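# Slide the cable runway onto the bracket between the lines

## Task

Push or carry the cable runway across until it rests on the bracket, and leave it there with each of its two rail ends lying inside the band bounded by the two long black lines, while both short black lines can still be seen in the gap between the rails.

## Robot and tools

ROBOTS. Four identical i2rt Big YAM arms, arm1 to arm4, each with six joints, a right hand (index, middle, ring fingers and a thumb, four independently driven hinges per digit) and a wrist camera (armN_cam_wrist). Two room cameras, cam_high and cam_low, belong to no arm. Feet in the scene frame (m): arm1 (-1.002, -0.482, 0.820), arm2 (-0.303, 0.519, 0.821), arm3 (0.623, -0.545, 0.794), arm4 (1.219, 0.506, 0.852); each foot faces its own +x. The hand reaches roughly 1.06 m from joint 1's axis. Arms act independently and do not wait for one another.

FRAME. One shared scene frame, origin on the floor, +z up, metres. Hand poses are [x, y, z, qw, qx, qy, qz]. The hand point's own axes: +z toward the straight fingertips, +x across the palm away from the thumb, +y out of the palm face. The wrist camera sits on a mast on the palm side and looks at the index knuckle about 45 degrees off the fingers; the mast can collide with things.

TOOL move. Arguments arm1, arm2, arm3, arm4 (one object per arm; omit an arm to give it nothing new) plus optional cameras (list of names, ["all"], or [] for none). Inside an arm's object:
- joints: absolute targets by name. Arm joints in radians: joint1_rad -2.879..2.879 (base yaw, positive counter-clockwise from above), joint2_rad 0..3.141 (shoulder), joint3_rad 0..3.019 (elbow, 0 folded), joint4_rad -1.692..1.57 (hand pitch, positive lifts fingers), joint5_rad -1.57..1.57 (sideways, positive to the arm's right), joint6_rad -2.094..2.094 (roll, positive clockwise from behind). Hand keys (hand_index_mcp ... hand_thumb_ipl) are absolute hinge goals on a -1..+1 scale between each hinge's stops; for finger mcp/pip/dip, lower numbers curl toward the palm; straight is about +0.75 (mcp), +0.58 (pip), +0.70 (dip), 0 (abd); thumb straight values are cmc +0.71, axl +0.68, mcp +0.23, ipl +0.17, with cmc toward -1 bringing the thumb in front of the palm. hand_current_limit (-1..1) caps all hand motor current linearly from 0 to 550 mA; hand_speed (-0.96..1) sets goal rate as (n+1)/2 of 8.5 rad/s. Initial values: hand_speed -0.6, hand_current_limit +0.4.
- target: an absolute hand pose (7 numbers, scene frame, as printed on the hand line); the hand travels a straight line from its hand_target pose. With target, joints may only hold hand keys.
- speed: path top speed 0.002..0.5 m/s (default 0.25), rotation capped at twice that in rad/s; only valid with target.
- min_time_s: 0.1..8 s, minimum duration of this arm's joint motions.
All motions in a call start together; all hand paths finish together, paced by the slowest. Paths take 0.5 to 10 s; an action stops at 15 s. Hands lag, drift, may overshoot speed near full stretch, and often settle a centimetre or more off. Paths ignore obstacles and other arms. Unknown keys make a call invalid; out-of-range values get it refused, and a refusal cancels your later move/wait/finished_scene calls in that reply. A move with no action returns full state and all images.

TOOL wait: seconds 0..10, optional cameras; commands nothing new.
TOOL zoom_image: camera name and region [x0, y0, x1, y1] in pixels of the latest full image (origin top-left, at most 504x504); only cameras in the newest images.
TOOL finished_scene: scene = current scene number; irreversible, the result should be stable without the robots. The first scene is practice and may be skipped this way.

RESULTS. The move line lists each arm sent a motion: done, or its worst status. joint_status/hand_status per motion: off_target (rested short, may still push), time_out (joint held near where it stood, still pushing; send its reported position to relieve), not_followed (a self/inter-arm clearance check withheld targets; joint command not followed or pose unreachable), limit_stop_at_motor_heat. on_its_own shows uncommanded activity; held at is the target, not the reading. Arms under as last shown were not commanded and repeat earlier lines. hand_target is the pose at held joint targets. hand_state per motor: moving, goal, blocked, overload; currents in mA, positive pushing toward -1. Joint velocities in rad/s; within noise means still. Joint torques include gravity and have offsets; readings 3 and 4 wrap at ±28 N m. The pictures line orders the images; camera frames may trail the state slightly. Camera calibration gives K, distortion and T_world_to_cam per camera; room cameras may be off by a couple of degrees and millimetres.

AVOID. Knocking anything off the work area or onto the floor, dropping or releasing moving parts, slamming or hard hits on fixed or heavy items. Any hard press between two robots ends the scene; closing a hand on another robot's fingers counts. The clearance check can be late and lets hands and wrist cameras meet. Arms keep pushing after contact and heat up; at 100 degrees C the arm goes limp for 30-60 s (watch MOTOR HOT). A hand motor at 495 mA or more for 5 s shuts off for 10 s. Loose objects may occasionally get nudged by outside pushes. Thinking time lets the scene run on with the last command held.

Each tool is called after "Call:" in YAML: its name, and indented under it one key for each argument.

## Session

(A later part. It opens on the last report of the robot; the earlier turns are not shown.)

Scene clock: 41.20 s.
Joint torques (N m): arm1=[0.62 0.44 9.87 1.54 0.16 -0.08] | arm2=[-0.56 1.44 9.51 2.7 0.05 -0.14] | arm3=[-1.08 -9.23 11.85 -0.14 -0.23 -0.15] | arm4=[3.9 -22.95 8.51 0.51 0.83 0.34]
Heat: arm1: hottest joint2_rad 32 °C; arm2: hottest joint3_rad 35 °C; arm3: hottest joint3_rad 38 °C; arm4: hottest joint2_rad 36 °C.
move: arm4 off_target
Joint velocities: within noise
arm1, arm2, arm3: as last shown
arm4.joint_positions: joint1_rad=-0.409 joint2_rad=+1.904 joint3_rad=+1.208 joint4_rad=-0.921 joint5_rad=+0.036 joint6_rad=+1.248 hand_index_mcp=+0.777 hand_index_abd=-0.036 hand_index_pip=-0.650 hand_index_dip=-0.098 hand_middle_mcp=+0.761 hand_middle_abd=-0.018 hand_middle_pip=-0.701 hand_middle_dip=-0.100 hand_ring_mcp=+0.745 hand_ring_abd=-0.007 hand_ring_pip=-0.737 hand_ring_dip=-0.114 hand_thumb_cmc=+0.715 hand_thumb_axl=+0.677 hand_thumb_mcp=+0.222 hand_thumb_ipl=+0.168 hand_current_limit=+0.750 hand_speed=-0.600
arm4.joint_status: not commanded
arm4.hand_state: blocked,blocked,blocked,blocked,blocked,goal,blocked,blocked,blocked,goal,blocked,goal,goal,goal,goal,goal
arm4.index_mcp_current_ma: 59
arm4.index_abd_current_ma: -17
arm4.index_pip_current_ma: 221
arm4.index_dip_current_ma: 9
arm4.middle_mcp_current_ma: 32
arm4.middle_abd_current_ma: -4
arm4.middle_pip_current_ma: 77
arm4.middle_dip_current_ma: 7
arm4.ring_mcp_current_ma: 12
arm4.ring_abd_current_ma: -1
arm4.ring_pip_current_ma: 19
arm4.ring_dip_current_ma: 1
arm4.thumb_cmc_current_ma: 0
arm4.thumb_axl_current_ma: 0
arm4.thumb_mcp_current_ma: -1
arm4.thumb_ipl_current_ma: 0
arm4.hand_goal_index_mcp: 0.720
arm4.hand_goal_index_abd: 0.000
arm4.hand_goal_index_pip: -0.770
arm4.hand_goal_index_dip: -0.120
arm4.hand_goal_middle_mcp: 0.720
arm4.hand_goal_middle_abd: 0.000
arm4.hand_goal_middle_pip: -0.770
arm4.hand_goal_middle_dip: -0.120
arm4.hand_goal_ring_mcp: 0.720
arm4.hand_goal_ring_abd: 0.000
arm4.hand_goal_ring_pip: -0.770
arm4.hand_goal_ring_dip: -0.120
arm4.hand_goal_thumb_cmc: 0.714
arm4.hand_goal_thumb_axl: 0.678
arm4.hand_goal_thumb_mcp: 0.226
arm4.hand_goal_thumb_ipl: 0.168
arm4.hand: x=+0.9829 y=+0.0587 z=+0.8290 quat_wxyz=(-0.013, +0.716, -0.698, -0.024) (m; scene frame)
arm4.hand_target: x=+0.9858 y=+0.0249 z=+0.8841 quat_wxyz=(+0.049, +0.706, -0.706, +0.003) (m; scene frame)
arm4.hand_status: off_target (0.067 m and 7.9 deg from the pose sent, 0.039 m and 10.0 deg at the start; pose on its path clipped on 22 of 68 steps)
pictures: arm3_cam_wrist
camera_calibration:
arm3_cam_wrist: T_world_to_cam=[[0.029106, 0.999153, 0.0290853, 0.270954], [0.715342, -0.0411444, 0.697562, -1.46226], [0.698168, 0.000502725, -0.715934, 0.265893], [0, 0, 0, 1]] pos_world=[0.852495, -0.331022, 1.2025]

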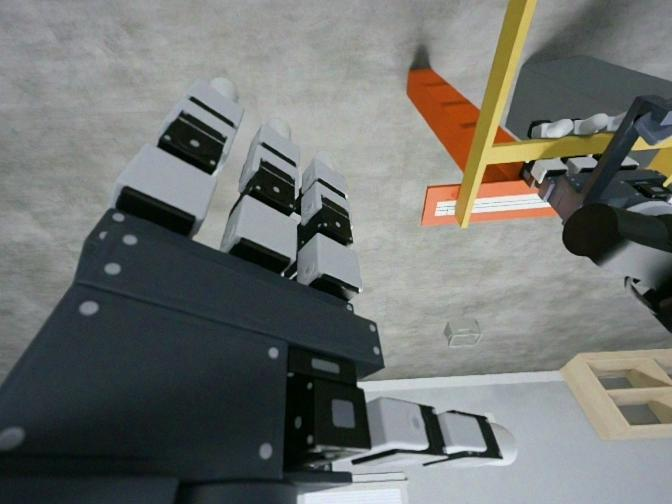

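Call:
move:
  cameras: ["cam_high", "cam_low", "arm4_cam_wrist"]

Call:
zoom_image:
  camera: "cam_low"
  region: [60, 160, 460, 460]

Call:
zoom_image:
  camera: "cam_high"
  region: [180, 200, 480, 420]

Scene clock: 42.97 s.
Joint torques (N m): arm1=[0.62 0.44 9.87 1.54 0.16 -0.08] | arm2=[-0.85 1.2 9.57 2.73 0.09 -0.14] | arm3=[-1.08 -9.17 11.86 -0.14 -0.23 -0.15] | arm4=[3.6 -23.47 8.54 0.39 0.83 0.33]
Heat: arm1: hottest joint2_rad 32 °C; arm2: hottest joint3_rad 35 °C; arm3: hottest joint3_rad 38 °C; arm4: hottest joint2_rad 36 °C.
Joint velocities: within noise
arm1.joint_positions: joint1_rad=-0.356 joint2_rad=+0.613 joint3_rad=+1.446 joint4_rad=-1.347 joint5_rad=+0.030 joint6_rad=+1.071 hand_index_mcp=+0.755 hand_index_abd=+0.000 hand_index_pip=+0.577 hand_index_dip=+0.696 hand_middle_mcp=+0.755 hand_middle_abd=+0.000 hand_middle_pip=+0.577 hand_middle_dip=+0.696 hand_ring_mcp=+0.755 hand_ring_abd=+0.000 hand_ring_pip=+0.577 hand_ring_dip=+0.696 hand_thumb_cmc=+0.715 hand_thumb_axl=+0.677 hand_thumb_mcp=+0.226 hand_thumb_ipl=+0.168 hand_current_limit=+0.400 hand_speed=-0.600
arm1.joint_status: not commanded
arm1.hand_state: goal,goal,goal,goal,goal,goal,goal,goal,goal,goal,goal,goal,goal,goal,goal,goal
arm1.index_mcp_current_ma: 1
arm1.index_abd_current_ma: 0
arm1.index_pip_current_ma: 1
arm1.index_dip_current_ma: 0
arm1.middle_mcp_current_ma: 1
arm1.middle_abd_current_ma: 0
arm1.middle_pip_current_ma: 1
arm1.middle_dip_current_ma: 0
arm1.ring_mcp_current_ma: 1
arm1.ring_abd_current_ma: 0
arm1.ring_pip_current_ma: 1
arm1.ring_dip_current_ma: 0
arm1.thumb_cmc_current_ma: 1
arm1.thumb_axl_current_ma: -1
arm1.thumb_mcp_current_ma: 0
arm1.thumb_ipl_current_ma: 0
arm1.hand_goal_index_mcp: 0.754
arm1.hand_goal_index_abd: 0.000
arm1.hand_goal_index_pip: 0.576
arm1.hand_goal_index_dip: 0.696
arm1.hand_goal_middle_mcp: 0.754
arm1.hand_goal_middle_abd: 0.000
arm1.hand_goal_middle_pip: 0.576
arm1.hand_goal_middle_dip: 0.696
arm1.hand_goal_ring_mcp: 0.754
arm1.hand_goal_ring_abd: 0.000
arm1.hand_goal_ring_pip: 0.576
arm1.hand_goal_ring_dip: 0.696
arm1.hand_goal_thumb_cmc: 0.714
arm1.hand_goal_thumb_axl: 0.678
arm1.hand_goal_thumb_mcp: 0.226
arm1.hand_goal_thumb_ipl: 0.168
arm1.hand: x=-0.8070 y=-0.3260 z=+1.4044 quat_wxyz=(-0.128, +0.621, +0.600, +0.488) (m; scene frame)
arm1.hand_target: x=-0.8087 y=-0.3291 z=+1.4155 quat_wxyz=(-0.131, +0.616, +0.595, +0.499) (m; scene frame)
arm1.hand_status: not commanded
arm2.joint_positions: joint1_rad=-0.222 joint2_rad=+0.618 joint3_rad=+1.411 joint4_rad=-1.382 joint5_rad=+0.111 joint6_rad=+1.138 hand_index_mcp=+0.755 hand_index_abd=+0.000 hand_index_pip=+0.577 hand_index_dip=+0.696 hand_middle_mcp=+0.755 hand_middle_abd=+0.000 hand_middle_pip=+0.577 hand_middle_dip=+0.696 hand_ring_mcp=+0.755 hand_ring_abd=+0.000 hand_ring_pip=+0.577 hand_ring_dip=+0.696 hand_thumb_cmc=+0.715 hand_thumb_axl=+0.677 hand_thumb_mcp=+0.226 hand_thumb_ipl=+0.168 hand_current_limit=+0.400 hand_speed=-0.600
arm2.joint_status: not commanded
arm2.hand_state: goal,goal,goal,goal,goal,goal,goal,goal,goal,goal,goal,goal,goal,goal,goal,goal
arm2.index_mcp_current_ma: 2
arm2.index_abd_current_ma: 1
arm2.index_pip_current_ma: 2
arm2.index_dip_current_ma: 0
arm2.middle_mcp_current_ma: 2
arm2.middle_abd_current_ma: 1
arm2.middle_pip_current_ma: 2
arm2.middle_dip_current_ma: 0
arm2.ring_mcp_current_ma: 2
arm2.ring_abd_current_ma: 1
arm2.ring_pip_current_ma: 2
arm2.ring_dip_current_ma: 0
arm2.thumb_cmc_current_ma: 3
arm2.thumb_axl_current_ma: -3
arm2.thumb_mcp_current_ma: -1
arm2.thumb_ipl_current_ma: -1
arm2.hand_goal_index_mcp: 0.754
arm2.hand_goal_index_abd: 0.000
arm2.hand_goal_index_pip: 0.576
arm2.hand_goal_index_dip: 0.696
arm2.hand_goal_middle_mcp: 0.754
arm2.hand_goal_middle_abd: 0.000
arm2.hand_goal_middle_pip: 0.576
arm2.hand_goal_middle_dip: 0.696
arm2.hand_goal_ring_mcp: 0.754
arm2.hand_goal_ring_abd: 0.000
arm2.hand_goal_ring_pip: 0.576
arm2.hand_goal_ring_dip: 0.696
arm2.hand_goal_thumb_cmc: 0.714
arm2.hand_goal_thumb_axl: 0.678
arm2.hand_goal_thumb_mcp: 0.226
arm2.hand_goal_thumb_ipl: 0.168
arm2.hand: x=-0.4768 y=+0.3424 z=+1.3799 quat_wxyz=(+0.454, +0.633, -0.612, +0.138) (m; scene frame)
arm2.hand_target: x=-0.4758 y=+0.3452 z=+1.3900 quat_wxyz=(+0.463, +0.628, -0.609, +0.142) (m; scene frame)
arm2.hand_status: not commanded
arm3.joint_positions: joint1_rad=-1.215 joint2_rad=+1.341 joint3_rad=+1.392 joint4_rad=-1.665 joint5_rad=-0.007 joint6_rad=-1.972 hand_index_mcp=+0.754 hand_index_abd=+0.001 hand_index_pip=+0.577 hand_index_dip=+0.696 hand_middle_mcp=+0.755 hand_middle_abd=+0.001 hand_middle_pip=+0.577 hand_middle_dip=+0.696 hand_ring_mcp=+0.755 hand_ring_abd=+0.001 hand_ring_pip=+0.577 hand_ring_dip=+0.696 hand_thumb_cmc=+0.714 hand_thumb_axl=+0.677 hand_thumb_mcp=+0.222 hand_thumb_ipl=+0.168 hand_current_limit=+0.400 hand_speed=-0.600
arm3.joint_status: not commanded
arm3.hand_state: goal,goal,goal,goal,goal,goal,goal,goal,goal,goal,goal,goal,goal,goal,goal,goal
arm3.index_mcp_current_ma: 0
arm3.index_abd_current_ma: 0
arm3.index_pip_current_ma: 0
arm3.index_dip_current_ma: 0
arm3.middle_mcp_current_ma: 0
arm3.middle_abd_current_ma: 0
arm3.middle_pip_current_ma: 0
arm3.middle_dip_current_ma: 0
arm3.ring_mcp_current_ma: 0
arm3.ring_abd_current_ma: 0
arm3.ring_pip_current_ma: 0
arm3.ring_dip_current_ma: 0
arm3.thumb_cmc_current_ma: 0
arm3.thumb_axl_current_ma: 0
arm3.thumb_mcp_current_ma: -2
arm3.thumb_ipl_current_ma: 0
arm3.hand_goal_index_mcp: 0.754
arm3.hand_goal_index_abd: 0.000
arm3.hand_goal_index_pip: 0.576
arm3.hand_goal_index_dip: 0.696
arm3.hand_goal_middle_mcp: 0.754
arm3.hand_goal_middle_abd: 0.000
arm3.hand_goal_middle_pip: 0.576
arm3.hand_goal_middle_dip: 0.696
arm3.hand_goal_ring_mcp: 0.754
arm3.hand_goal_ring_abd: 0.000
arm3.hand_goal_ring_pip: 0.576
arm3.hand_goal_ring_dip: 0.696
arm3.hand_goal_thumb_cmc: 0.714
arm3.hand_goal_thumb_axl: 0.678
arm3.hand_goal_thumb_mcp: 0.226
arm3.hand_goal_thumb_ipl: 0.168
arm3.hand: x=+0.9063 y=-0.3013 z=+1.0781 quat_wxyz=(-0.025, -0.420, +0.907, -0.003) (m; scene frame)
arm3.hand_target: x=+0.9141 y=-0.3003 z=+1.0996 quat_wxyz=(+0.000, -0.423, +0.906, +0.000) (m; scene frame)
arm3.hand_status: not commanded
arm4.joint_positions: joint1_rad=-0.409 joint2_rad=+1.904 joint3_rad=+1.208 joint4_rad=-0.921 joint5_rad=+0.036 joint6_rad=+1.248 hand_index_mcp=+0.777 hand_index_abd=-0.036 hand_index_pip=-0.650 hand_index_dip=-0.098 hand_middle_mcp=+0.761 hand_middle_abd=-0.018 hand_middle_pip=-0.701 hand_middle_dip=-0.100 hand_ring_mcp=+0.745 hand_ring_abd=-0.007 hand_ring_pip=-0.737 hand_ring_dip=-0.114 hand_thumb_cmc=+0.715 hand_thumb_axl=+0.677 hand_thumb_mcp=+0.222 hand_thumb_ipl=+0.168 hand_current_limit=+0.750 hand_speed=-0.600
arm4.joint_status: not commanded
arm4.hand_state: blocked,blocked,blocked,blocked,blocked,goal,blocked,blocked,blocked,goal,blocked,goal,goal,goal,goal,goal
arm4.index_mcp_current_ma: 59
arm4.index_abd_current_ma: -17
arm4.index_pip_current_ma: 221
arm4.index_dip_current_ma: 9
arm4.middle_mcp_current_ma: 32
arm4.middle_abd_current_ma: -4
arm4.middle_pip_current_ma: 77
arm4.middle_dip_current_ma: 7
arm4.ring_mcp_current_ma: 12
arm4.ring_abd_current_ma: -1
arm4.ring_pip_current_ma: 19
arm4.ring_dip_current_ma: 1
arm4.thumb_cmc_current_ma: 0
arm4.thumb_axl_current_ma: 0
arm4.thumb_mcp_current_ma: -1
arm4.thumb_ipl_current_ma: 0
arm4.hand_goal_index_mcp: 0.720
arm4.hand_goal_index_abd: 0.000
arm4.hand_goal_index_pip: -0.770
arm4.hand_goal_index_dip: -0.120
arm4.hand_goal_middle_mcp: 0.720
arm4.hand_goal_middle_abd: 0.000
arm4.hand_goal_middle_pip: -0.770
arm4.hand_goal_middle_dip: -0.120
arm4.hand_goal_ring_mcp: 0.720
arm4.hand_goal_ring_abd: 0.000
arm4.hand_goal_ring_pip: -0.770
arm4.hand_goal_ring_dip: -0.120
arm4.hand_goal_thumb_cmc: 0.714
arm4.hand_goal_thumb_axl: 0.678
arm4.hand_goal_thumb_mcp: 0.226
arm4.hand_goal_thumb_ipl: 0.168
arm4.hand: x=+0.9829 y=+0.0586 z=+0.8290 quat_wxyz=(-0.013, +0.716, -0.698, -0.024) (m; scene frame)
arm4.hand_target: x=+0.9858 y=+0.0248 z=+0.8841 quat_wxyz=(+0.049, +0.706, -0.706, +0.003) (m; scene frame)
arm4.hand_status: off_target (0.067 m and 7.8 deg from the pose sent, 0.039 m and 10.0 deg at the start; pose on its path clipped on 22 of 68 steps)
pictures: arm4_cam_wrist, cam_high, cam_low
camera_calibration:
arm4_cam_wrist: T_world_to_cam=[[-0.677596, 0.733186, 0.0574573, 0.608296], [0.508355, 0.410487, 0.757018, -1.2001], [0.531449, 0.542161, -0.650863, 0.112142], [0, 0, 0, 1]] pos_world=[0.96266, -0.0141665, 0.946538]

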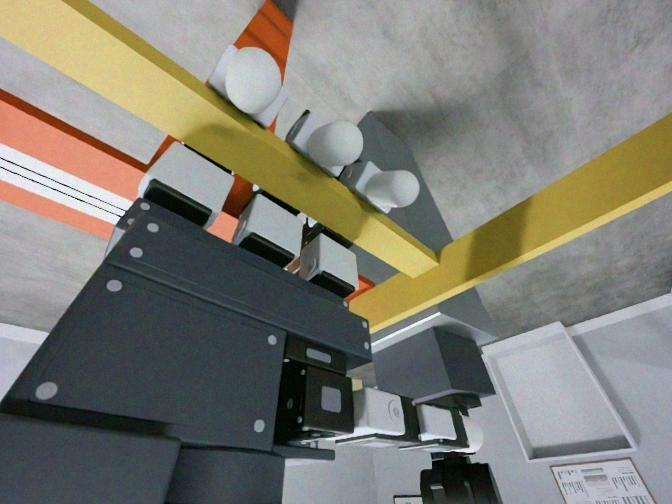

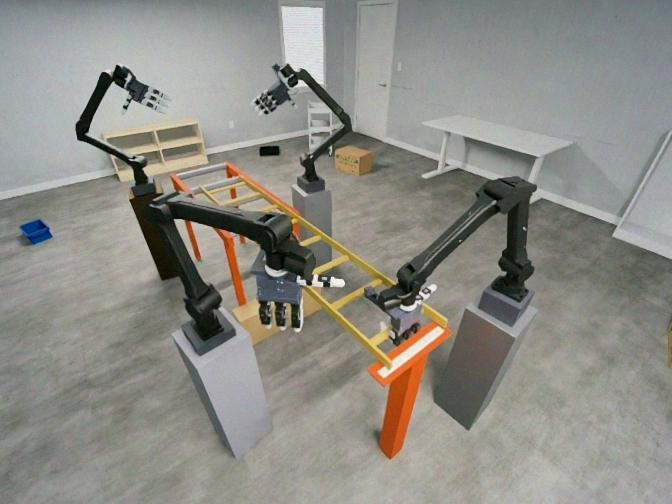

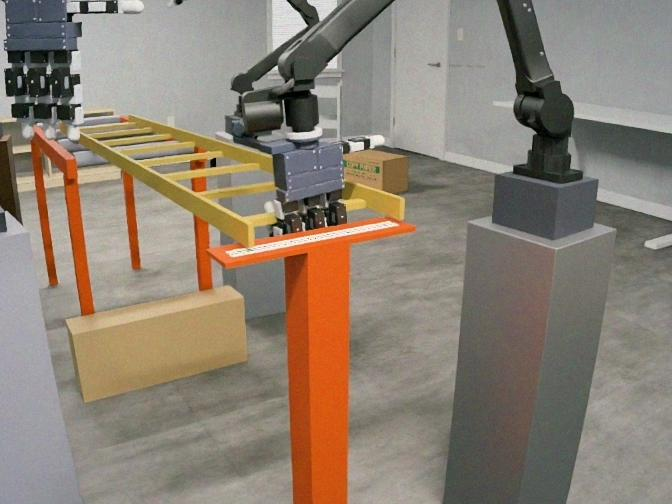

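Scaled by 1.260 from the camera's 672x504 image, which has a finer 960x720 frame.

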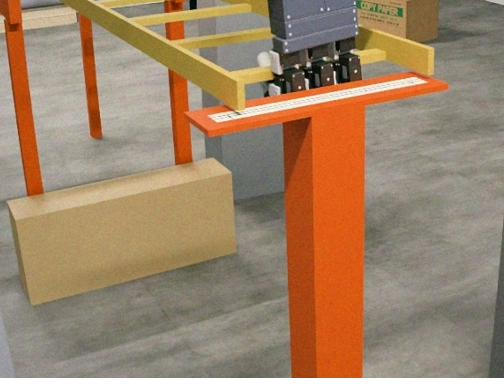

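Scaled by 1.680 from the camera's 672x504 image, which has a finer 960x720 frame.

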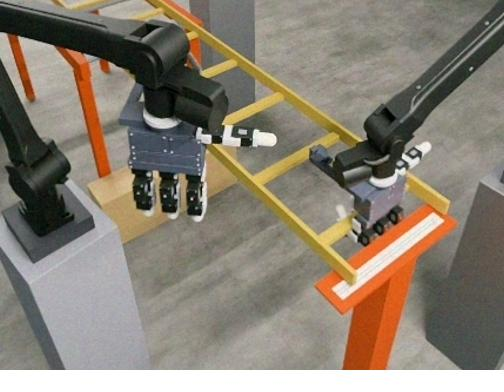

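Call:
zoom_image:
  camera: "cam_low"
  region: [200, 180, 430, 280]

Call:
zoom_image:
  camera: "cam_high"
  region: [350, 300, 470, 390]

Scaled by 2.191 from the camera's 672x504 image, which has a finer 960x720 frame.

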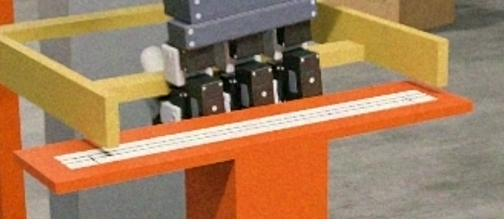

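Scaled by 4.200 from the camera's 672x504 image, which has a finer 960x720 frame.

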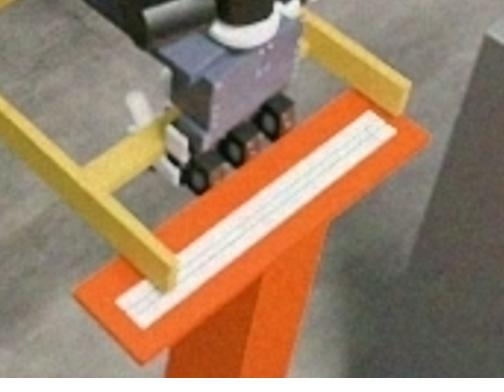

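Call:
move:
  arm4: {"target": [0.965, -0.03, 0.885, 0.05, 0.706, -0.706, 0.0], "speed": 0.08}

Call:
move:
  arm4: {"target": [0.980, 0.0, 0.878, 0.05, 0.706, -0.706, 0.0], "speed": 0.08}
  cameras: ["arm3_cam_wrist", "cam_low"]

Call:
zoom_image:
  camera: "arm3_cam_wrist"
  region: [400, 140, 520, 240]

Call:
zoom_image:
  camera: "cam_low"
  region: [200, 180, 430, 280]

Scene clock: 46.13 s.
Joint torques (N m): arm1=[0.62 0.44 9.87 1.54 0.16 -0.08] | arm2=[-0.44 1.03 9.59 2.69 0.09 -0.15] | arm3=[-1.08 -9.23 11.85 -0.14 -0.23 -0.15] | arm4=[2.43 -21.77 13.35 -0.23 1.01 -0.03]
Heat: arm1: hottest joint2_rad 32 °C; arm2: hottest joint3_rad 35 °C; arm3: hottest joint3_rad 39 °C; arm4: hottest joint2_rad 36 °C.
move: arm4 off_target
Joint velocities: within noise
arm1, arm2, arm3: as last shown
arm4.joint_positions: joint1_rad=-0.400 joint2_rad=+1.985 joint3_rad=+1.317 joint4_rad=-0.975 joint5_rad=+0.035 joint6_rad=+1.278 hand_index_mcp=+0.775 hand_index_abd=-0.036 hand_index_pip=-0.650 hand_index_dip=-0.098 hand_middle_mcp=+0.757 hand_middle_abd=-0.008 hand_middle_pip=-0.706 hand_middle_dip=-0.100 hand_ring_mcp=+0.739 hand_ring_abd=-0.002 hand_ring_pip=-0.752 hand_ring_dip=-0.114 hand_thumb_cmc=+0.715 hand_thumb_axl=+0.677 hand_thumb_mcp=+0.222 hand_thumb_ipl=+0.168 hand_current_limit=+0.750 hand_speed=-0.600
arm4.joint_status: not commanded
arm4.hand_state: blocked,blocked,blocked,blocked,blocked,goal,blocked,blocked,goal,goal,goal,goal,goal,goal,goal,goal
arm4.index_mcp_current_ma: 55
arm4.index_abd_current_ma: -17
arm4.index_pip_current_ma: 221
arm4.index_dip_current_ma: 9
arm4.middle_mcp_current_ma: 26
arm4.middle_abd_current_ma: -1
arm4.middle_pip_current_ma: 65
arm4.middle_dip_current_ma: 7
arm4.ring_mcp_current_ma: 7
arm4.ring_abd_current_ma: 0
arm4.ring_pip_current_ma: 5
arm4.ring_dip_current_ma: 1
arm4.thumb_cmc_current_ma: 0
arm4.thumb_axl_current_ma: 0
arm4.thumb_mcp_current_ma: -1
arm4.thumb_ipl_current_ma: 0
arm4.hand_goal_index_mcp: 0.720
arm4.hand_goal_index_abd: 0.000
arm4.hand_goal_index_pip: -0.770
arm4.hand_goal_index_dip: -0.120
arm4.hand_goal_middle_mcp: 0.720
arm4.hand_goal_middle_abd: 0.000
arm4.hand_goal_middle_pip: -0.770
arm4.hand_goal_middle_dip: -0.120
arm4.hand_goal_ring_mcp: 0.720
arm4.hand_goal_ring_abd: 0.000
arm4.hand_goal_ring_pip: -0.770
arm4.hand_goal_ring_dip: -0.120
arm4.hand_goal_thumb_cmc: 0.714
arm4.hand_goal_thumb_axl: 0.678
arm4.hand_goal_thumb_mcp: 0.226
arm4.hand_goal_thumb_ipl: 0.168
arm4.hand: x=+0.9800 y=+0.0333 z=+0.8214 quat_wxyz=(-0.024, +0.708, -0.705, -0.030) (m; scene frame)
arm4.hand_target: x=+0.9681 y=-0.0227 z=+0.8880 quat_wxyz=(+0.050, +0.706, -0.706, +0.001) (m; scene frame)
arm4.hand_status: off_target (0.091 m and 9.1 deg from the pose sent, 0.106 m and 7.8 deg at the start; pose on its path clipped on 7 of 44 steps)
pictures: none

Scene clock: 47.20 s.
Joint torques (N m): arm1=[0.62 0.44 9.87 1.54 0.16 -0.07] | arm2=[-0.62 1.61 9.55 2.66 0.09 -0.15] | arm3=[-1.08 -9.17 11.84 -0.13 -0.23 -0.15] | arm4=[3.14 -25 7.45 0.64 0.83 0.01]
Heat: arm1: hottest joint2_rad 32 °C; arm2: hottest joint3_rad 35 °C; arm3: hottest joint3_rad 39 °C; arm4: hottest joint2_rad 36 °C.
move: arm4 off_target
Joint velocities: within noise
arm1, arm2, arm3: as last shown
arm4.joint_positions: joint1_rad=-0.398 joint2_rad=+1.974 joint3_rad=+1.296 joint4_rad=-0.937 joint5_rad=+0.040 joint6_rad=+1.285 hand_index_mcp=+0.769 hand_index_abd=-0.028 hand_index_pip=-0.660 hand_index_dip=-0.098 hand_middle_mcp=+0.754 hand_middle_abd=-0.008 hand_middle_pip=-0.706 hand_middle_dip=-0.100 hand_ring_mcp=+0.739 hand_ring_abd=-0.005 hand_ring_pip=-0.748 hand_ring_dip=-0.114 hand_thumb_cmc=+0.715 hand_thumb_axl=+0.677 hand_thumb_mcp=+0.222 hand_thumb_ipl=+0.168 hand_current_limit=+0.750 hand_speed=-0.600
arm4.joint_status: not commanded
arm4.hand_state: blocked,blocked,blocked,blocked,blocked,goal,blocked,blocked,goal,goal,blocked,goal,goal,goal,goal,goal
arm4.index_mcp_current_ma: 44
arm4.index_abd_current_ma: -10
arm4.index_pip_current_ma: 188
arm4.index_dip_current_ma: 9
arm4.middle_mcp_current_ma: 22
arm4.middle_abd_current_ma: -1
arm4.middle_pip_current_ma: 65
arm4.middle_dip_current_ma: 7
arm4.ring_mcp_current_ma: 7
arm4.ring_abd_current_ma: 0
arm4.ring_pip_current_ma: 9
arm4.ring_dip_current_ma: 1
arm4.thumb_cmc_current_ma: 0
arm4.thumb_axl_current_ma: 0
arm4.thumb_mcp_current_ma: -1
arm4.thumb_ipl_current_ma: 0
arm4.hand_goal_index_mcp: 0.720
arm4.hand_goal_index_abd: 0.000
arm4.hand_goal_index_pip: -0.770
arm4.hand_goal_index_dip: -0.120
arm4.hand_goal_middle_mcp: 0.720
arm4.hand_goal_middle_abd: 0.000
arm4.hand_goal_middle_pip: -0.770
arm4.hand_goal_middle_dip: -0.120
arm4.hand_goal_ring_mcp: 0.720
arm4.hand_goal_ring_abd: 0.000
arm4.hand_goal_ring_pip: -0.770
arm4.hand_goal_ring_dip: -0.120
arm4.hand_goal_thumb_cmc: 0.714
arm4.hand_goal_thumb_axl: 0.678
arm4.hand_goal_thumb_mcp: 0.226
arm4.hand_goal_thumb_ipl: 0.168
arm4.hand: x=+0.9801 y=+0.0324 z=+0.8208 quat_wxyz=(-0.010, +0.707, -0.707, -0.025) (m; scene frame)
arm4.hand_target: x=+0.9806 y=+0.0027 z=+0.8769 quat_wxyz=(+0.049, +0.706, -0.706, +0.001) (m; scene frame)
arm4.hand_status: off_target (0.066 m and 7.5 deg from the pose sent, 0.066 m and 9.1 deg at the start)
pictures: arm3_cam_wrist, cam_low
camera_calibration:
arm3_cam_wrist: T_world_to_cam=[[0.029106, 0.999153, 0.0290853, 0.270954], [0.715342, -0.0411444, 0.697562, -1.46226], [0.698168, 0.000502725, -0.715934, 0.265893], [0, 0, 0, 1]] pos_world=[0.852495, -0.331022, 1.2025]

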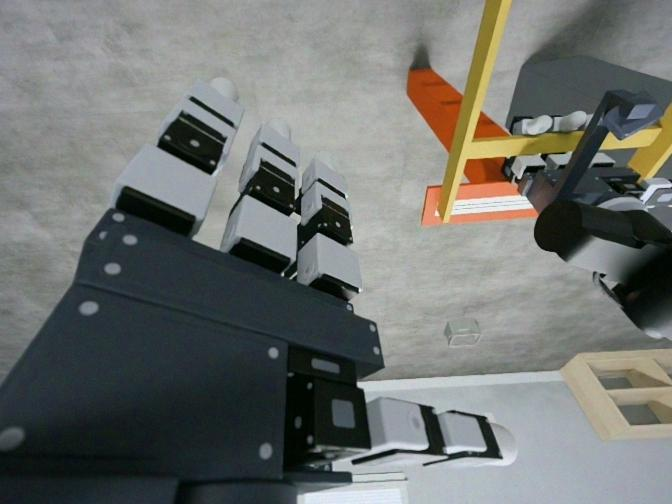

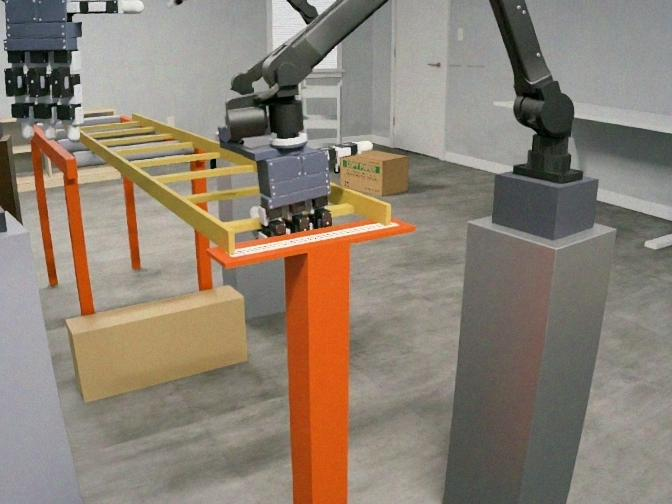

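Scaled by 4.200 from the camera's 672x504 image, which has a finer 960x720 frame.

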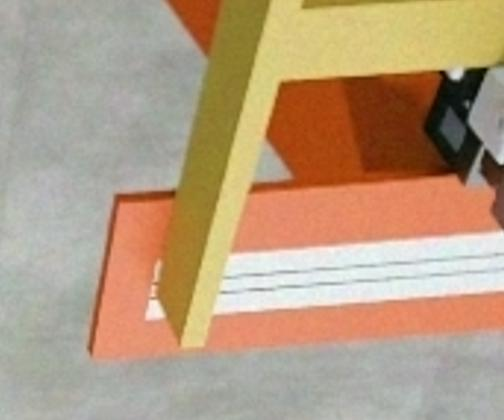

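Scaled by 2.191 from the camera's 672x504 image, which has a finer 960x720 frame.

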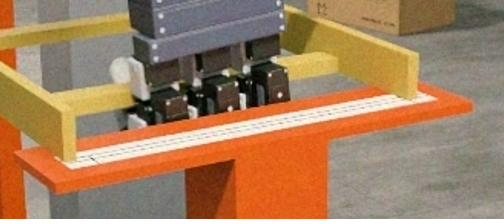

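Call:
zoom_image:
  camera: "cam_low"
  region: [205, 225, 285, 275]

Call:
zoom_image:
  camera: "cam_low"
  region: [350, 195, 430, 245]

Call:
zoom_image:
  camera: "arm3_cam_wrist"
  region: [415, 180, 475, 230]

Scaled by 6.300 from the camera's 672x504 image, which has a finer 960x720 frame.

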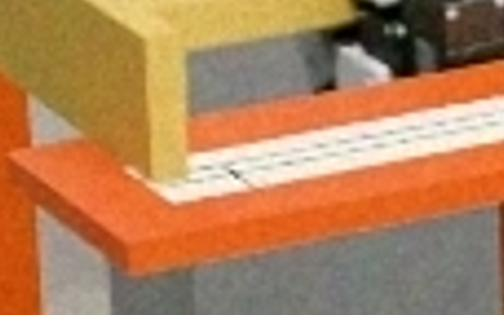

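Scaled by 6.300 from the camera's 672x504 image, which has a finer 960x720 frame.

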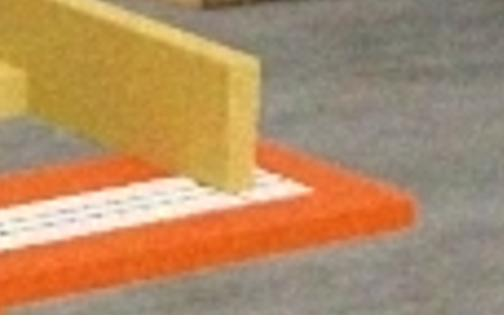

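Scaled by 8.400 from the camera's 672x504 image, which has a finer 960x720 frame.

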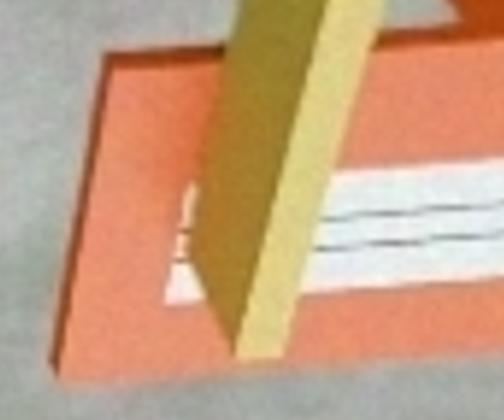

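Call:
move:
  arm4: {"target": [0.930, -0.045, 0.88, 0.05, 0.706, -0.706, 0.0], "speed": 0.08}
  cameras: ["cam_low"]

Call:
zoom_image:
  camera: "cam_low"
  region: [200, 180, 430, 280]

Scene clock: 51.10 s.
Joint torques (N m): arm1=[0.62 0.44 9.87 1.54 0.16 -0.07] | arm2=[-0.56 1.49 9.48 2.7 0.07 -0.16] | arm3=[-1.08 -9.17 11.86 -0.14 -0.23 -0.15] | arm4=[0.67 -21.89 13.18 0.2 0.91 -0.32]
Heat: arm1: hottest joint3_rad 33 °C; arm2: hottest joint3_rad 35 °C; arm3: hottest joint3_rad 40 °C; arm4: hottest joint2_rad 36 °C.
move: arm4 off_target
Joint velocities: within noise
arm1, arm2, arm3: as last shown
arm4.joint_positions: joint1_rad=-0.426 joint2_rad=+2.039 joint3_rad=+1.409 joint4_rad=-1.006 joint5_rad=+0.039 joint6_rad=+1.264 hand_index_mcp=+0.769 hand_index_abd=-0.026 hand_index_pip=-0.660 hand_index_dip=-0.098 hand_middle_mcp=+0.748 hand_middle_abd=-0.006 hand_middle_pip=-0.718 hand_middle_dip=-0.100 hand_ring_mcp=+0.727 hand_ring_abd=-0.003 hand_ring_pip=-0.759 hand_ring_dip=-0.117 hand_thumb_cmc=+0.715 hand_thumb_axl=+0.677 hand_thumb_mcp=+0.222 hand_thumb_ipl=+0.168 hand_current_limit=+0.750 hand_speed=-0.600
arm4.joint_status: not commanded
arm4.hand_state: blocked,blocked,blocked,blocked,blocked,goal,blocked,blocked,goal,goal,goal,goal,goal,goal,goal,goal
arm4.index_mcp_current_ma: 44
arm4.index_abd_current_ma: -9
arm4.index_pip_current_ma: 187
arm4.index_dip_current_ma: 9
arm4.middle_mcp_current_ma: 15
arm4.middle_abd_current_ma: -1
arm4.middle_pip_current_ma: 43
arm4.middle_dip_current_ma: 7
arm4.ring_mcp_current_ma: 1
arm4.ring_abd_current_ma: 0
arm4.ring_pip_current_ma: 2
arm4.ring_dip_current_ma: 0
arm4.thumb_cmc_current_ma: 0
arm4.thumb_axl_current_ma: 0
arm4.thumb_mcp_current_ma: -1
arm4.thumb_ipl_current_ma: 0
arm4.hand_goal_index_mcp: 0.720
arm4.hand_goal_index_abd: 0.000
arm4.hand_goal_index_pip: -0.770
arm4.hand_goal_index_dip: -0.120
arm4.hand_goal_middle_mcp: 0.720
arm4.hand_goal_middle_abd: 0.000
arm4.hand_goal_middle_pip: -0.770
arm4.hand_goal_middle_dip: -0.120
arm4.hand_goal_ring_mcp: 0.720
arm4.hand_goal_ring_abd: 0.000
arm4.hand_goal_ring_pip: -0.770
arm4.hand_goal_ring_dip: -0.120
arm4.hand_goal_thumb_cmc: 0.714
arm4.hand_goal_thumb_axl: 0.678
arm4.hand_goal_thumb_mcp: 0.226
arm4.hand_goal_thumb_ipl: 0.168
arm4.hand: x=+0.9584 y=+0.0126 z=+0.8208 quat_wxyz=(-0.021, +0.704, -0.709, -0.029) (m; scene frame)
arm4.hand_target: x=+0.9330 y=-0.0376 z=+0.8839 quat_wxyz=(+0.051, +0.706, -0.706, -0.001) (m; scene frame)
arm4.hand_status: off_target (0.087 m and 8.8 deg from the pose sent, 0.109 m and 7.5 deg at the start; pose on its path clipped on 7 of 52 steps)
pictures: cam_low

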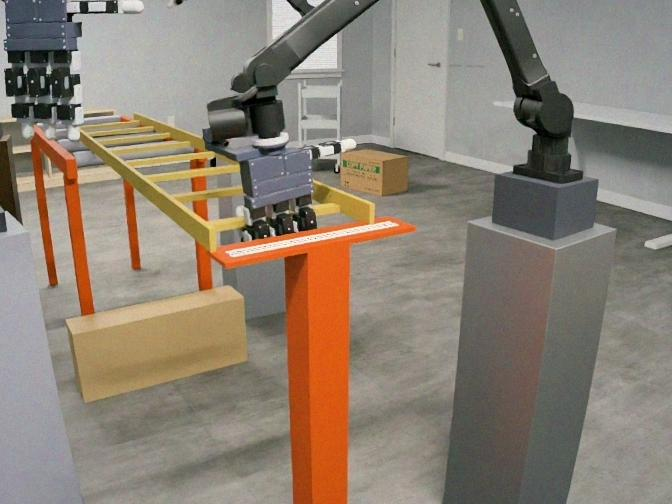

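Scaled by 2.191 from the camera's 672x504 image, which has a finer 960x720 frame.

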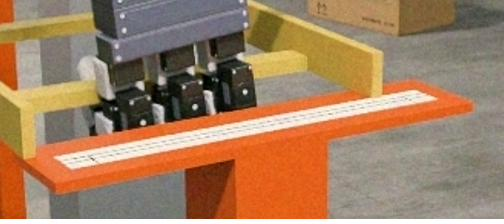

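Call:
move:
  arm4: {"target": [0.9745, 0.0165, 0.878, 0.05, 0.706, -0.706, 0.0], "speed": 0.08}
  cameras: ["arm3_cam_wrist", "cam_low"]

Call:
zoom_image:
  camera: "arm3_cam_wrist"
  region: [415, 180, 475, 230]

Call:
zoom_image:
  camera: "cam_low"
  region: [200, 180, 430, 280]

Scene clock: 52.93 s.
Joint torques (N m): arm1=[0.62 0.44 9.87 1.55 0.16 -0.08] | arm2=[-0.79 1.38 9.58 2.71 0.09 -0.14] | arm3=[-1.08 -9.17 11.86 -0.14 -0.22 -0.15] | arm4=[2.14 -25.7 6.75 0.02 1.03 -0.08]
Heat: arm1: hottest joint3_rad 33 °C; arm2: hottest joint3_rad 35 °C; arm3: hottest joint3_rad 40 °C; arm4: hottest joint2_rad 36 °C.
move: arm4 off_target
Joint velocities: within noise
arm1, arm2, arm3: as last shown
arm4.joint_positions: joint1_rad=-0.403 joint2_rad=+1.952 joint3_rad=+1.258 joint4_rad=-0.897 joint5_rad=+0.035 joint6_rad=+1.276 hand_index_mcp=+0.760 hand_index_abd=-0.009 hand_index_pip=-0.683 hand_index_dip=-0.097 hand_middle_mcp=+0.748 hand_middle_abd=-0.008 hand_middle_pip=-0.712 hand_middle_dip=-0.100 hand_ring_mcp=+0.734 hand_ring_abd=-0.004 hand_ring_pip=-0.727 hand_ring_dip=-0.113 hand_thumb_cmc=+0.715 hand_thumb_axl=+0.677 hand_thumb_mcp=+0.222 hand_thumb_ipl=+0.168 hand_current_limit=+0.750 hand_speed=-0.600
arm4.joint_status: not commanded
arm4.hand_state: blocked,goal,blocked,blocked,blocked,goal,blocked,blocked,goal,goal,blocked,goal,goal,goal,goal,goal
arm4.index_mcp_current_ma: 30
arm4.index_abd_current_ma: -1
arm4.index_pip_current_ma: 118
arm4.index_dip_current_ma: 10
arm4.middle_mcp_current_ma: 15
arm4.middle_abd_current_ma: -1
arm4.middle_pip_current_ma: 55
arm4.middle_dip_current_ma: 7
arm4.ring_mcp_current_ma: 4
arm4.ring_abd_current_ma: 0
arm4.ring_pip_current_ma: 31
arm4.ring_dip_current_ma: 1
arm4.thumb_cmc_current_ma: 0
arm4.thumb_axl_current_ma: 0
arm4.thumb_mcp_current_ma: -1
arm4.thumb_ipl_current_ma: 0
arm4.hand_goal_index_mcp: 0.720
arm4.hand_goal_index_abd: 0.000
arm4.hand_goal_index_pip: -0.770
arm4.hand_goal_index_dip: -0.120
arm4.hand_goal_middle_mcp: 0.720
arm4.hand_goal_middle_abd: 0.000
arm4.hand_goal_middle_pip: -0.770
arm4.hand_goal_middle_dip: -0.120
arm4.hand_goal_ring_mcp: 0.720
arm4.hand_goal_ring_abd: 0.000
arm4.hand_goal_ring_pip: -0.770
arm4.hand_goal_ring_dip: -0.120
arm4.hand_goal_thumb_cmc: 0.714
arm4.hand_goal_thumb_axl: 0.678
arm4.hand_goal_thumb_mcp: 0.226
arm4.hand_goal_thumb_ipl: 0.168
arm4.hand: x=+0.9798 y=+0.0376 z=+0.8204 quat_wxyz=(-0.001, +0.708, -0.706, -0.017) (m; scene frame)
arm4.hand_target: x=+0.9748 y=+0.0183 z=+0.8760 quat_wxyz=(+0.050, +0.706, -0.706, +0.000) (m; scene frame)
arm4.hand_status: off_target (0.062 m and 6.1 deg from the pose sent, 0.059 m and 8.8 deg at the start)
pictures: arm3_cam_wrist, cam_low
camera_calibration:
arm3_cam_wrist: T_world_to_cam=[[0.029106, 0.999153, 0.0290853, 0.270954], [0.715342, -0.0411444, 0.697562, -1.46226], [0.698168, 0.000502725, -0.715934, 0.265893], [0, 0, 0, 1]] pos_world=[0.852495, -0.331022, 1.2025]

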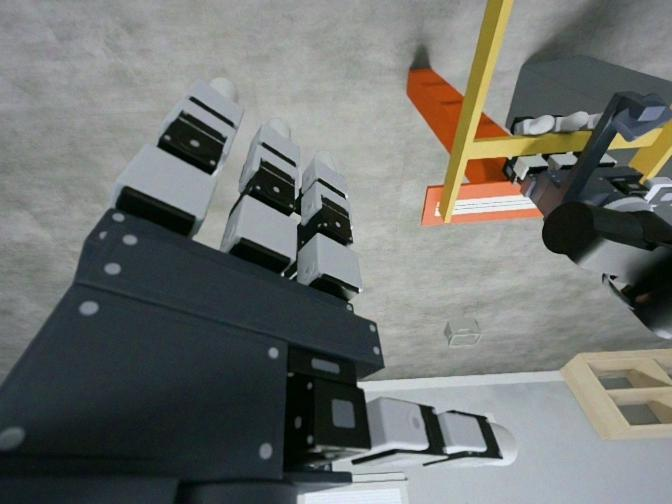

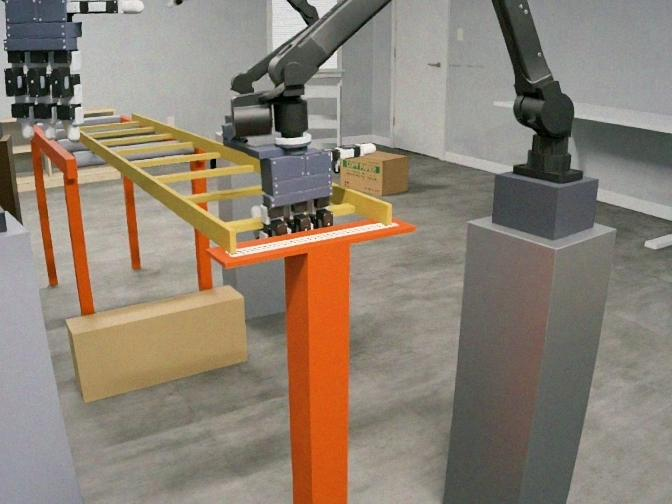

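Scaled by 8.400 from the camera's 672x504 image, which has a finer 960x720 frame.

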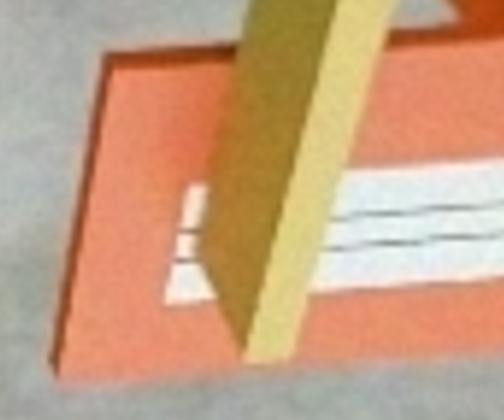

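Scaled by 2.191 from the camera's 672x504 image, which has a finer 960x720 frame.

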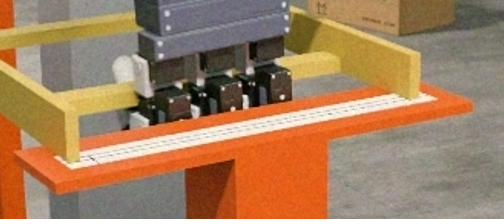

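Call:
zoom_image:
  camera: "cam_low"
  region: [370, 210, 410, 240]

Call:
zoom_image:
  camera: "cam_low"
  region: [215, 235, 265, 270]

Call:
zoom_image:
  camera: "arm3_cam_wrist"
  region: [430, 200, 460, 225]

Scaled by 12.600 from the camera's 672x504 image, which has a finer 960x720 frame.

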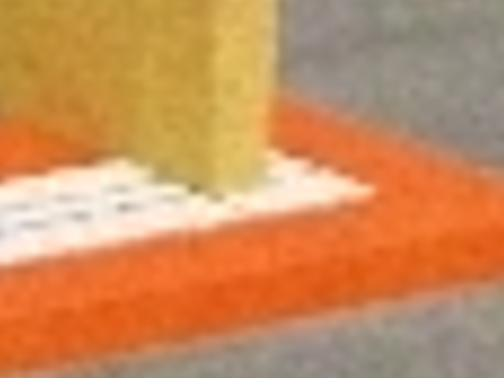

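Scaled by 10.080 from the camera's 672x504 image, which has a finer 960x720 frame.

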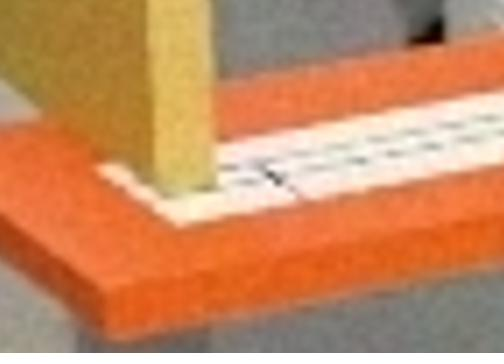

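Scaled by 16.800 from the camera's 672x504 image, which has a finer 960x720 frame.

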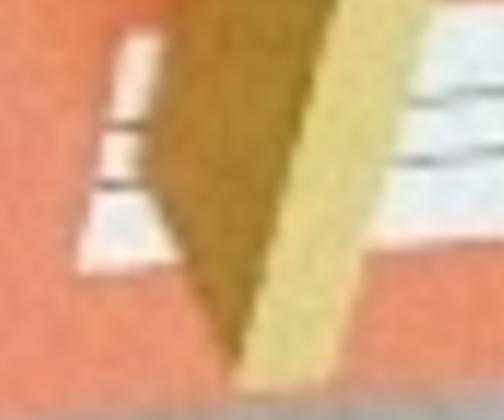

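Call:
zoom_image:
  camera: "cam_low"
  region: [380, 218, 405, 236]

Call:
zoom_image:
  camera: "cam_low"
  region: [225, 242, 255, 262]

Scaled by 20.160 from the camera's 672x504 image, which has a finer 960x720 frame.

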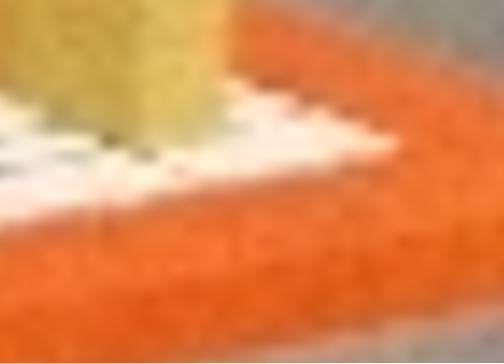

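Scaled by 16.800 from the camera's 672x504 image, which has a finer 960x720 frame.

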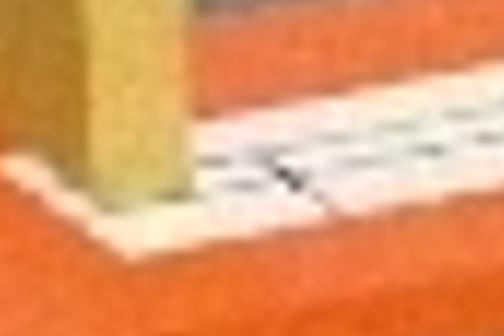

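Call:
move:
  arm4: {"target": [0.930, -0.045, 0.88, 0.05, 0.706, -0.706, 0.0], "speed": 0.08}

Call:
move:
  arm4: {"target": [0.970, 0.0205, 0.878, 0.05, 0.706, -0.706, 0.0], "speed": 0.08}
  cameras: ["arm3_cam_wrist", "cam_low"]

Call:
zoom_image:
  camera: "arm3_cam_wrist"
  region: [430, 200, 460, 225]

Call:
zoom_image:
  camera: "cam_low"
  region: [225, 242, 255, 262]

Call:
zoom_image:
  camera: "cam_low"
  region: [375, 210, 405, 232]

Scene clock: 56.57 s.
Joint torques (N m): arm1=[0.62 0.38 9.88 1.54 0.16 -0.07] | arm2=[-0.32 1.44 9.5 2.71 0.05 -0.14] | arm3=[-1.08 -9.17 11.86 -0.14 -0.23 -0.15] | arm4=[0.91 -22.12 13.19 -0.01 0.92 -0.32]
Heat: arm1: hottest joint3_rad 33 °C; arm2: hottest joint3_rad 35 °C; arm3: hottest joint3_rad 40 °C; arm4: hottest joint2_rad 36 °C.
move: arm4 off_target
Joint velocities: within noise
arm1, arm2, arm3: as last shown
arm4.joint_positions: joint1_rad=-0.428 joint2_rad=+2.041 joint3_rad=+1.410 joint4_rad=-1.003 joint5_rad=+0.037 joint6_rad=+1.264 hand_index_mcp=+0.763 hand_index_abd=-0.028 hand_index_pip=-0.683 hand_index_dip=-0.091 hand_middle_mcp=+0.744 hand_middle_abd=-0.009 hand_middle_pip=-0.731 hand_middle_dip=-0.100 hand_ring_mcp=+0.724 hand_ring_abd=-0.003 hand_ring_pip=-0.762 hand_ring_dip=-0.117 hand_thumb_cmc=+0.715 hand_thumb_axl=+0.677 hand_thumb_mcp=+0.222 hand_thumb_ipl=+0.168 hand_current_limit=+0.750 hand_speed=-0.600
arm4.joint_status: not commanded
arm4.hand_state: blocked,blocked,blocked,blocked,blocked,goal,blocked,blocked,goal,goal,goal,goal,goal,goal,goal,goal
arm4.index_mcp_current_ma: 34
arm4.index_abd_current_ma: -11
arm4.index_pip_current_ma: 118
arm4.index_dip_current_ma: 14
arm4.middle_mcp_current_ma: 11
arm4.middle_abd_current_ma: -1
arm4.middle_pip_current_ma: 26
arm4.middle_dip_current_ma: 7
arm4.ring_mcp_current_ma: 0
arm4.ring_abd_current_ma: 0
arm4.ring_pip_current_ma: 1
arm4.ring_dip_current_ma: 0
arm4.thumb_cmc_current_ma: 0
arm4.thumb_axl_current_ma: 0
arm4.thumb_mcp_current_ma: -1
arm4.thumb_ipl_current_ma: 0
arm4.hand_goal_index_mcp: 0.720
arm4.hand_goal_index_abd: 0.000
arm4.hand_goal_index_pip: -0.770
arm4.hand_goal_index_dip: -0.120
arm4.hand_goal_middle_mcp: 0.720
arm4.hand_goal_middle_abd: 0.000
arm4.hand_goal_middle_pip: -0.770
arm4.hand_goal_middle_dip: -0.120
arm4.hand_goal_ring_mcp: 0.720
arm4.hand_goal_ring_abd: 0.000
arm4.hand_goal_ring_pip: -0.770
arm4.hand_goal_ring_dip: -0.120
arm4.hand_goal_thumb_cmc: 0.714
arm4.hand_goal_thumb_axl: 0.678
arm4.hand_goal_thumb_mcp: 0.226
arm4.hand_goal_thumb_ipl: 0.168
arm4.hand: x=+0.9574 y=+0.0122 z=+0.8199 quat_wxyz=(-0.020, +0.704, -0.710, -0.028) (m; scene frame)
arm4.hand_target: x=+0.9329 y=-0.0376 z=+0.8837 quat_wxyz=(+0.051, +0.706, -0.706, -0.001) (m; scene frame)
arm4.hand_status: off_target (0.087 m and 8.7 deg from the pose sent, 0.113 m and 6.2 deg at the start; pose on its path clipped on 9 of 55 steps)
pictures: none

Scene clock: 58.13 s.
Joint torques (N m): arm1=[0.62 0.44 9.87 1.54 0.16 -0.07] | arm2=[-0.85 1.44 9.48 2.69 0.07 -0.12] | arm3=[-1.08 -9.17 11.85 -0.14 -0.23 -0.15] | arm4=[2.14 -25.11 6.87 -0.18 1.01 -0.09]
Heat: arm1: hottest joint3_rad 33 °C; arm2: hottest joint3_rad 35 °C; arm3: hottest joint3_rad 41 °C; arm4: hottest joint2_rad 36 °C.
move: arm4 off_target
Joint velocities: within noise
arm1, arm2, arm3: as last shown
arm4.joint_positions: joint1_rad=-0.413 joint2_rad=+1.947 joint3_rad=+1.250 joint4_rad=-0.892 joint5_rad=+0.034 joint6_rad=+1.265 hand_index_mcp=+0.761 hand_index_abd=-0.008 hand_index_pip=-0.689 hand_index_dip=-0.091 hand_middle_mcp=+0.747 hand_middle_abd=-0.009 hand_middle_pip=-0.715 hand_middle_dip=-0.100 hand_ring_mcp=+0.734 hand_ring_abd=-0.004 hand_ring_pip=-0.729 hand_ring_dip=-0.113 hand_thumb_cmc=+0.715 hand_thumb_axl=+0.677 hand_thumb_mcp=+0.222 hand_thumb_ipl=+0.168 hand_current_limit=+0.750 hand_speed=-0.600
arm4.joint_status: not commanded
arm4.hand_state: blocked,goal,blocked,blocked,blocked,goal,blocked,blocked,goal,goal,blocked,goal,goal,goal,goal,goal
arm4.index_mcp_current_ma: 31
arm4.index_abd_current_ma: -1
arm4.index_pip_current_ma: 103
arm4.index_dip_current_ma: 14
arm4.middle_mcp_current_ma: 14
arm4.middle_abd_current_ma: -1
arm4.middle_pip_current_ma: 49
arm4.middle_dip_current_ma: 7
arm4.ring_mcp_current_ma: 4
arm4.ring_abd_current_ma: 0
arm4.ring_pip_current_ma: 27
arm4.ring_dip_current_ma: 1
arm4.thumb_cmc_current_ma: 0
arm4.thumb_axl_current_ma: 0
arm4.thumb_mcp_current_ma: -1
arm4.thumb_ipl_current_ma: 0
arm4.hand_goal_index_mcp: 0.720
arm4.hand_goal_index_abd: 0.000
arm4.hand_goal_index_pip: -0.770
arm4.hand_goal_index_dip: -0.120
arm4.hand_goal_middle_mcp: 0.720
arm4.hand_goal_middle_abd: 0.000
arm4.hand_goal_middle_pip: -0.770
arm4.hand_goal_middle_dip: -0.120
arm4.hand_goal_ring_mcp: 0.720
arm4.hand_goal_ring_abd: 0.000
arm4.hand_goal_ring_pip: -0.770
arm4.hand_goal_ring_dip: -0.120
arm4.hand_goal_thumb_cmc: 0.714
arm4.hand_goal_thumb_axl: 0.678
arm4.hand_goal_thumb_mcp: 0.226
arm4.hand_goal_thumb_ipl: 0.168
arm4.hand: x=+0.9755 y=+0.0411 z=+0.8201 quat_wxyz=(-0.001, +0.708, -0.706, -0.017) (m; scene frame)
arm4.hand_target: x=+0.9703 y=+0.0221 z=+0.8759 quat_wxyz=(+0.050, +0.706, -0.706, +0.001) (m; scene frame)
arm4.hand_status: off_target (0.062 m and 6.1 deg from the pose sent, 0.060 m and 8.7 deg at the start)
pictures: arm3_cam_wrist, cam_low
camera_calibration:
arm3_cam_wrist: T_world_to_cam=[[0.029106, 0.999153, 0.0290853, 0.270954], [0.715342, -0.0411444, 0.697562, -1.46226], [0.698168, 0.000502725, -0.715934, 0.265893], [0, 0, 0, 1]] pos_world=[0.852495, -0.331022, 1.2025]

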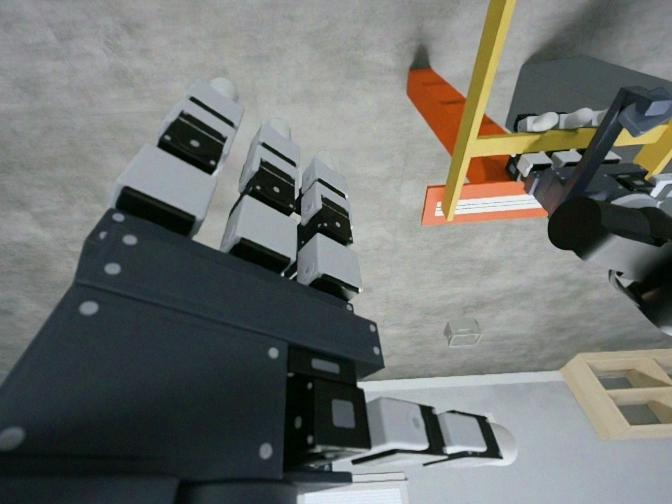

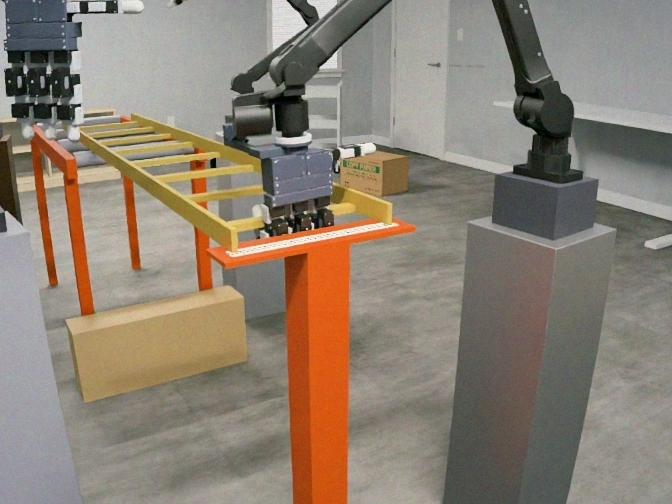

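Scaled by 16.800 from the camera's 672x504 image, which has a finer 960x720 frame.

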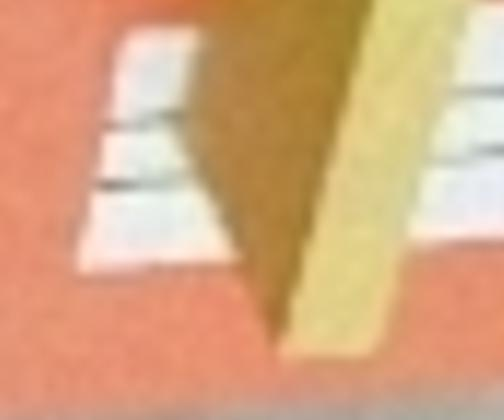

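Scaled by 16.800 from the camera's 672x504 image, which has a finer 960x720 frame.

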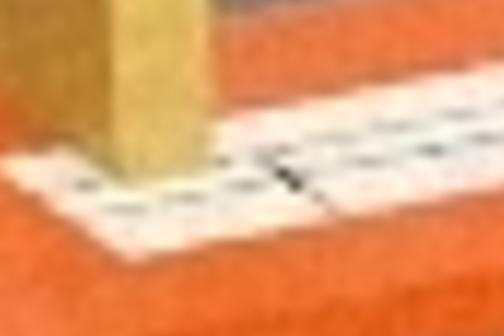

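Scaled by 16.800 from the camera's 672x504 image, which has a finer 960x720 frame.

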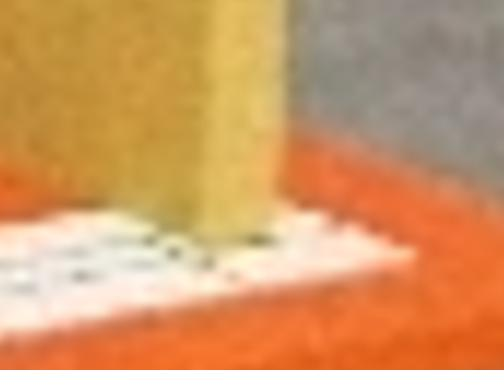

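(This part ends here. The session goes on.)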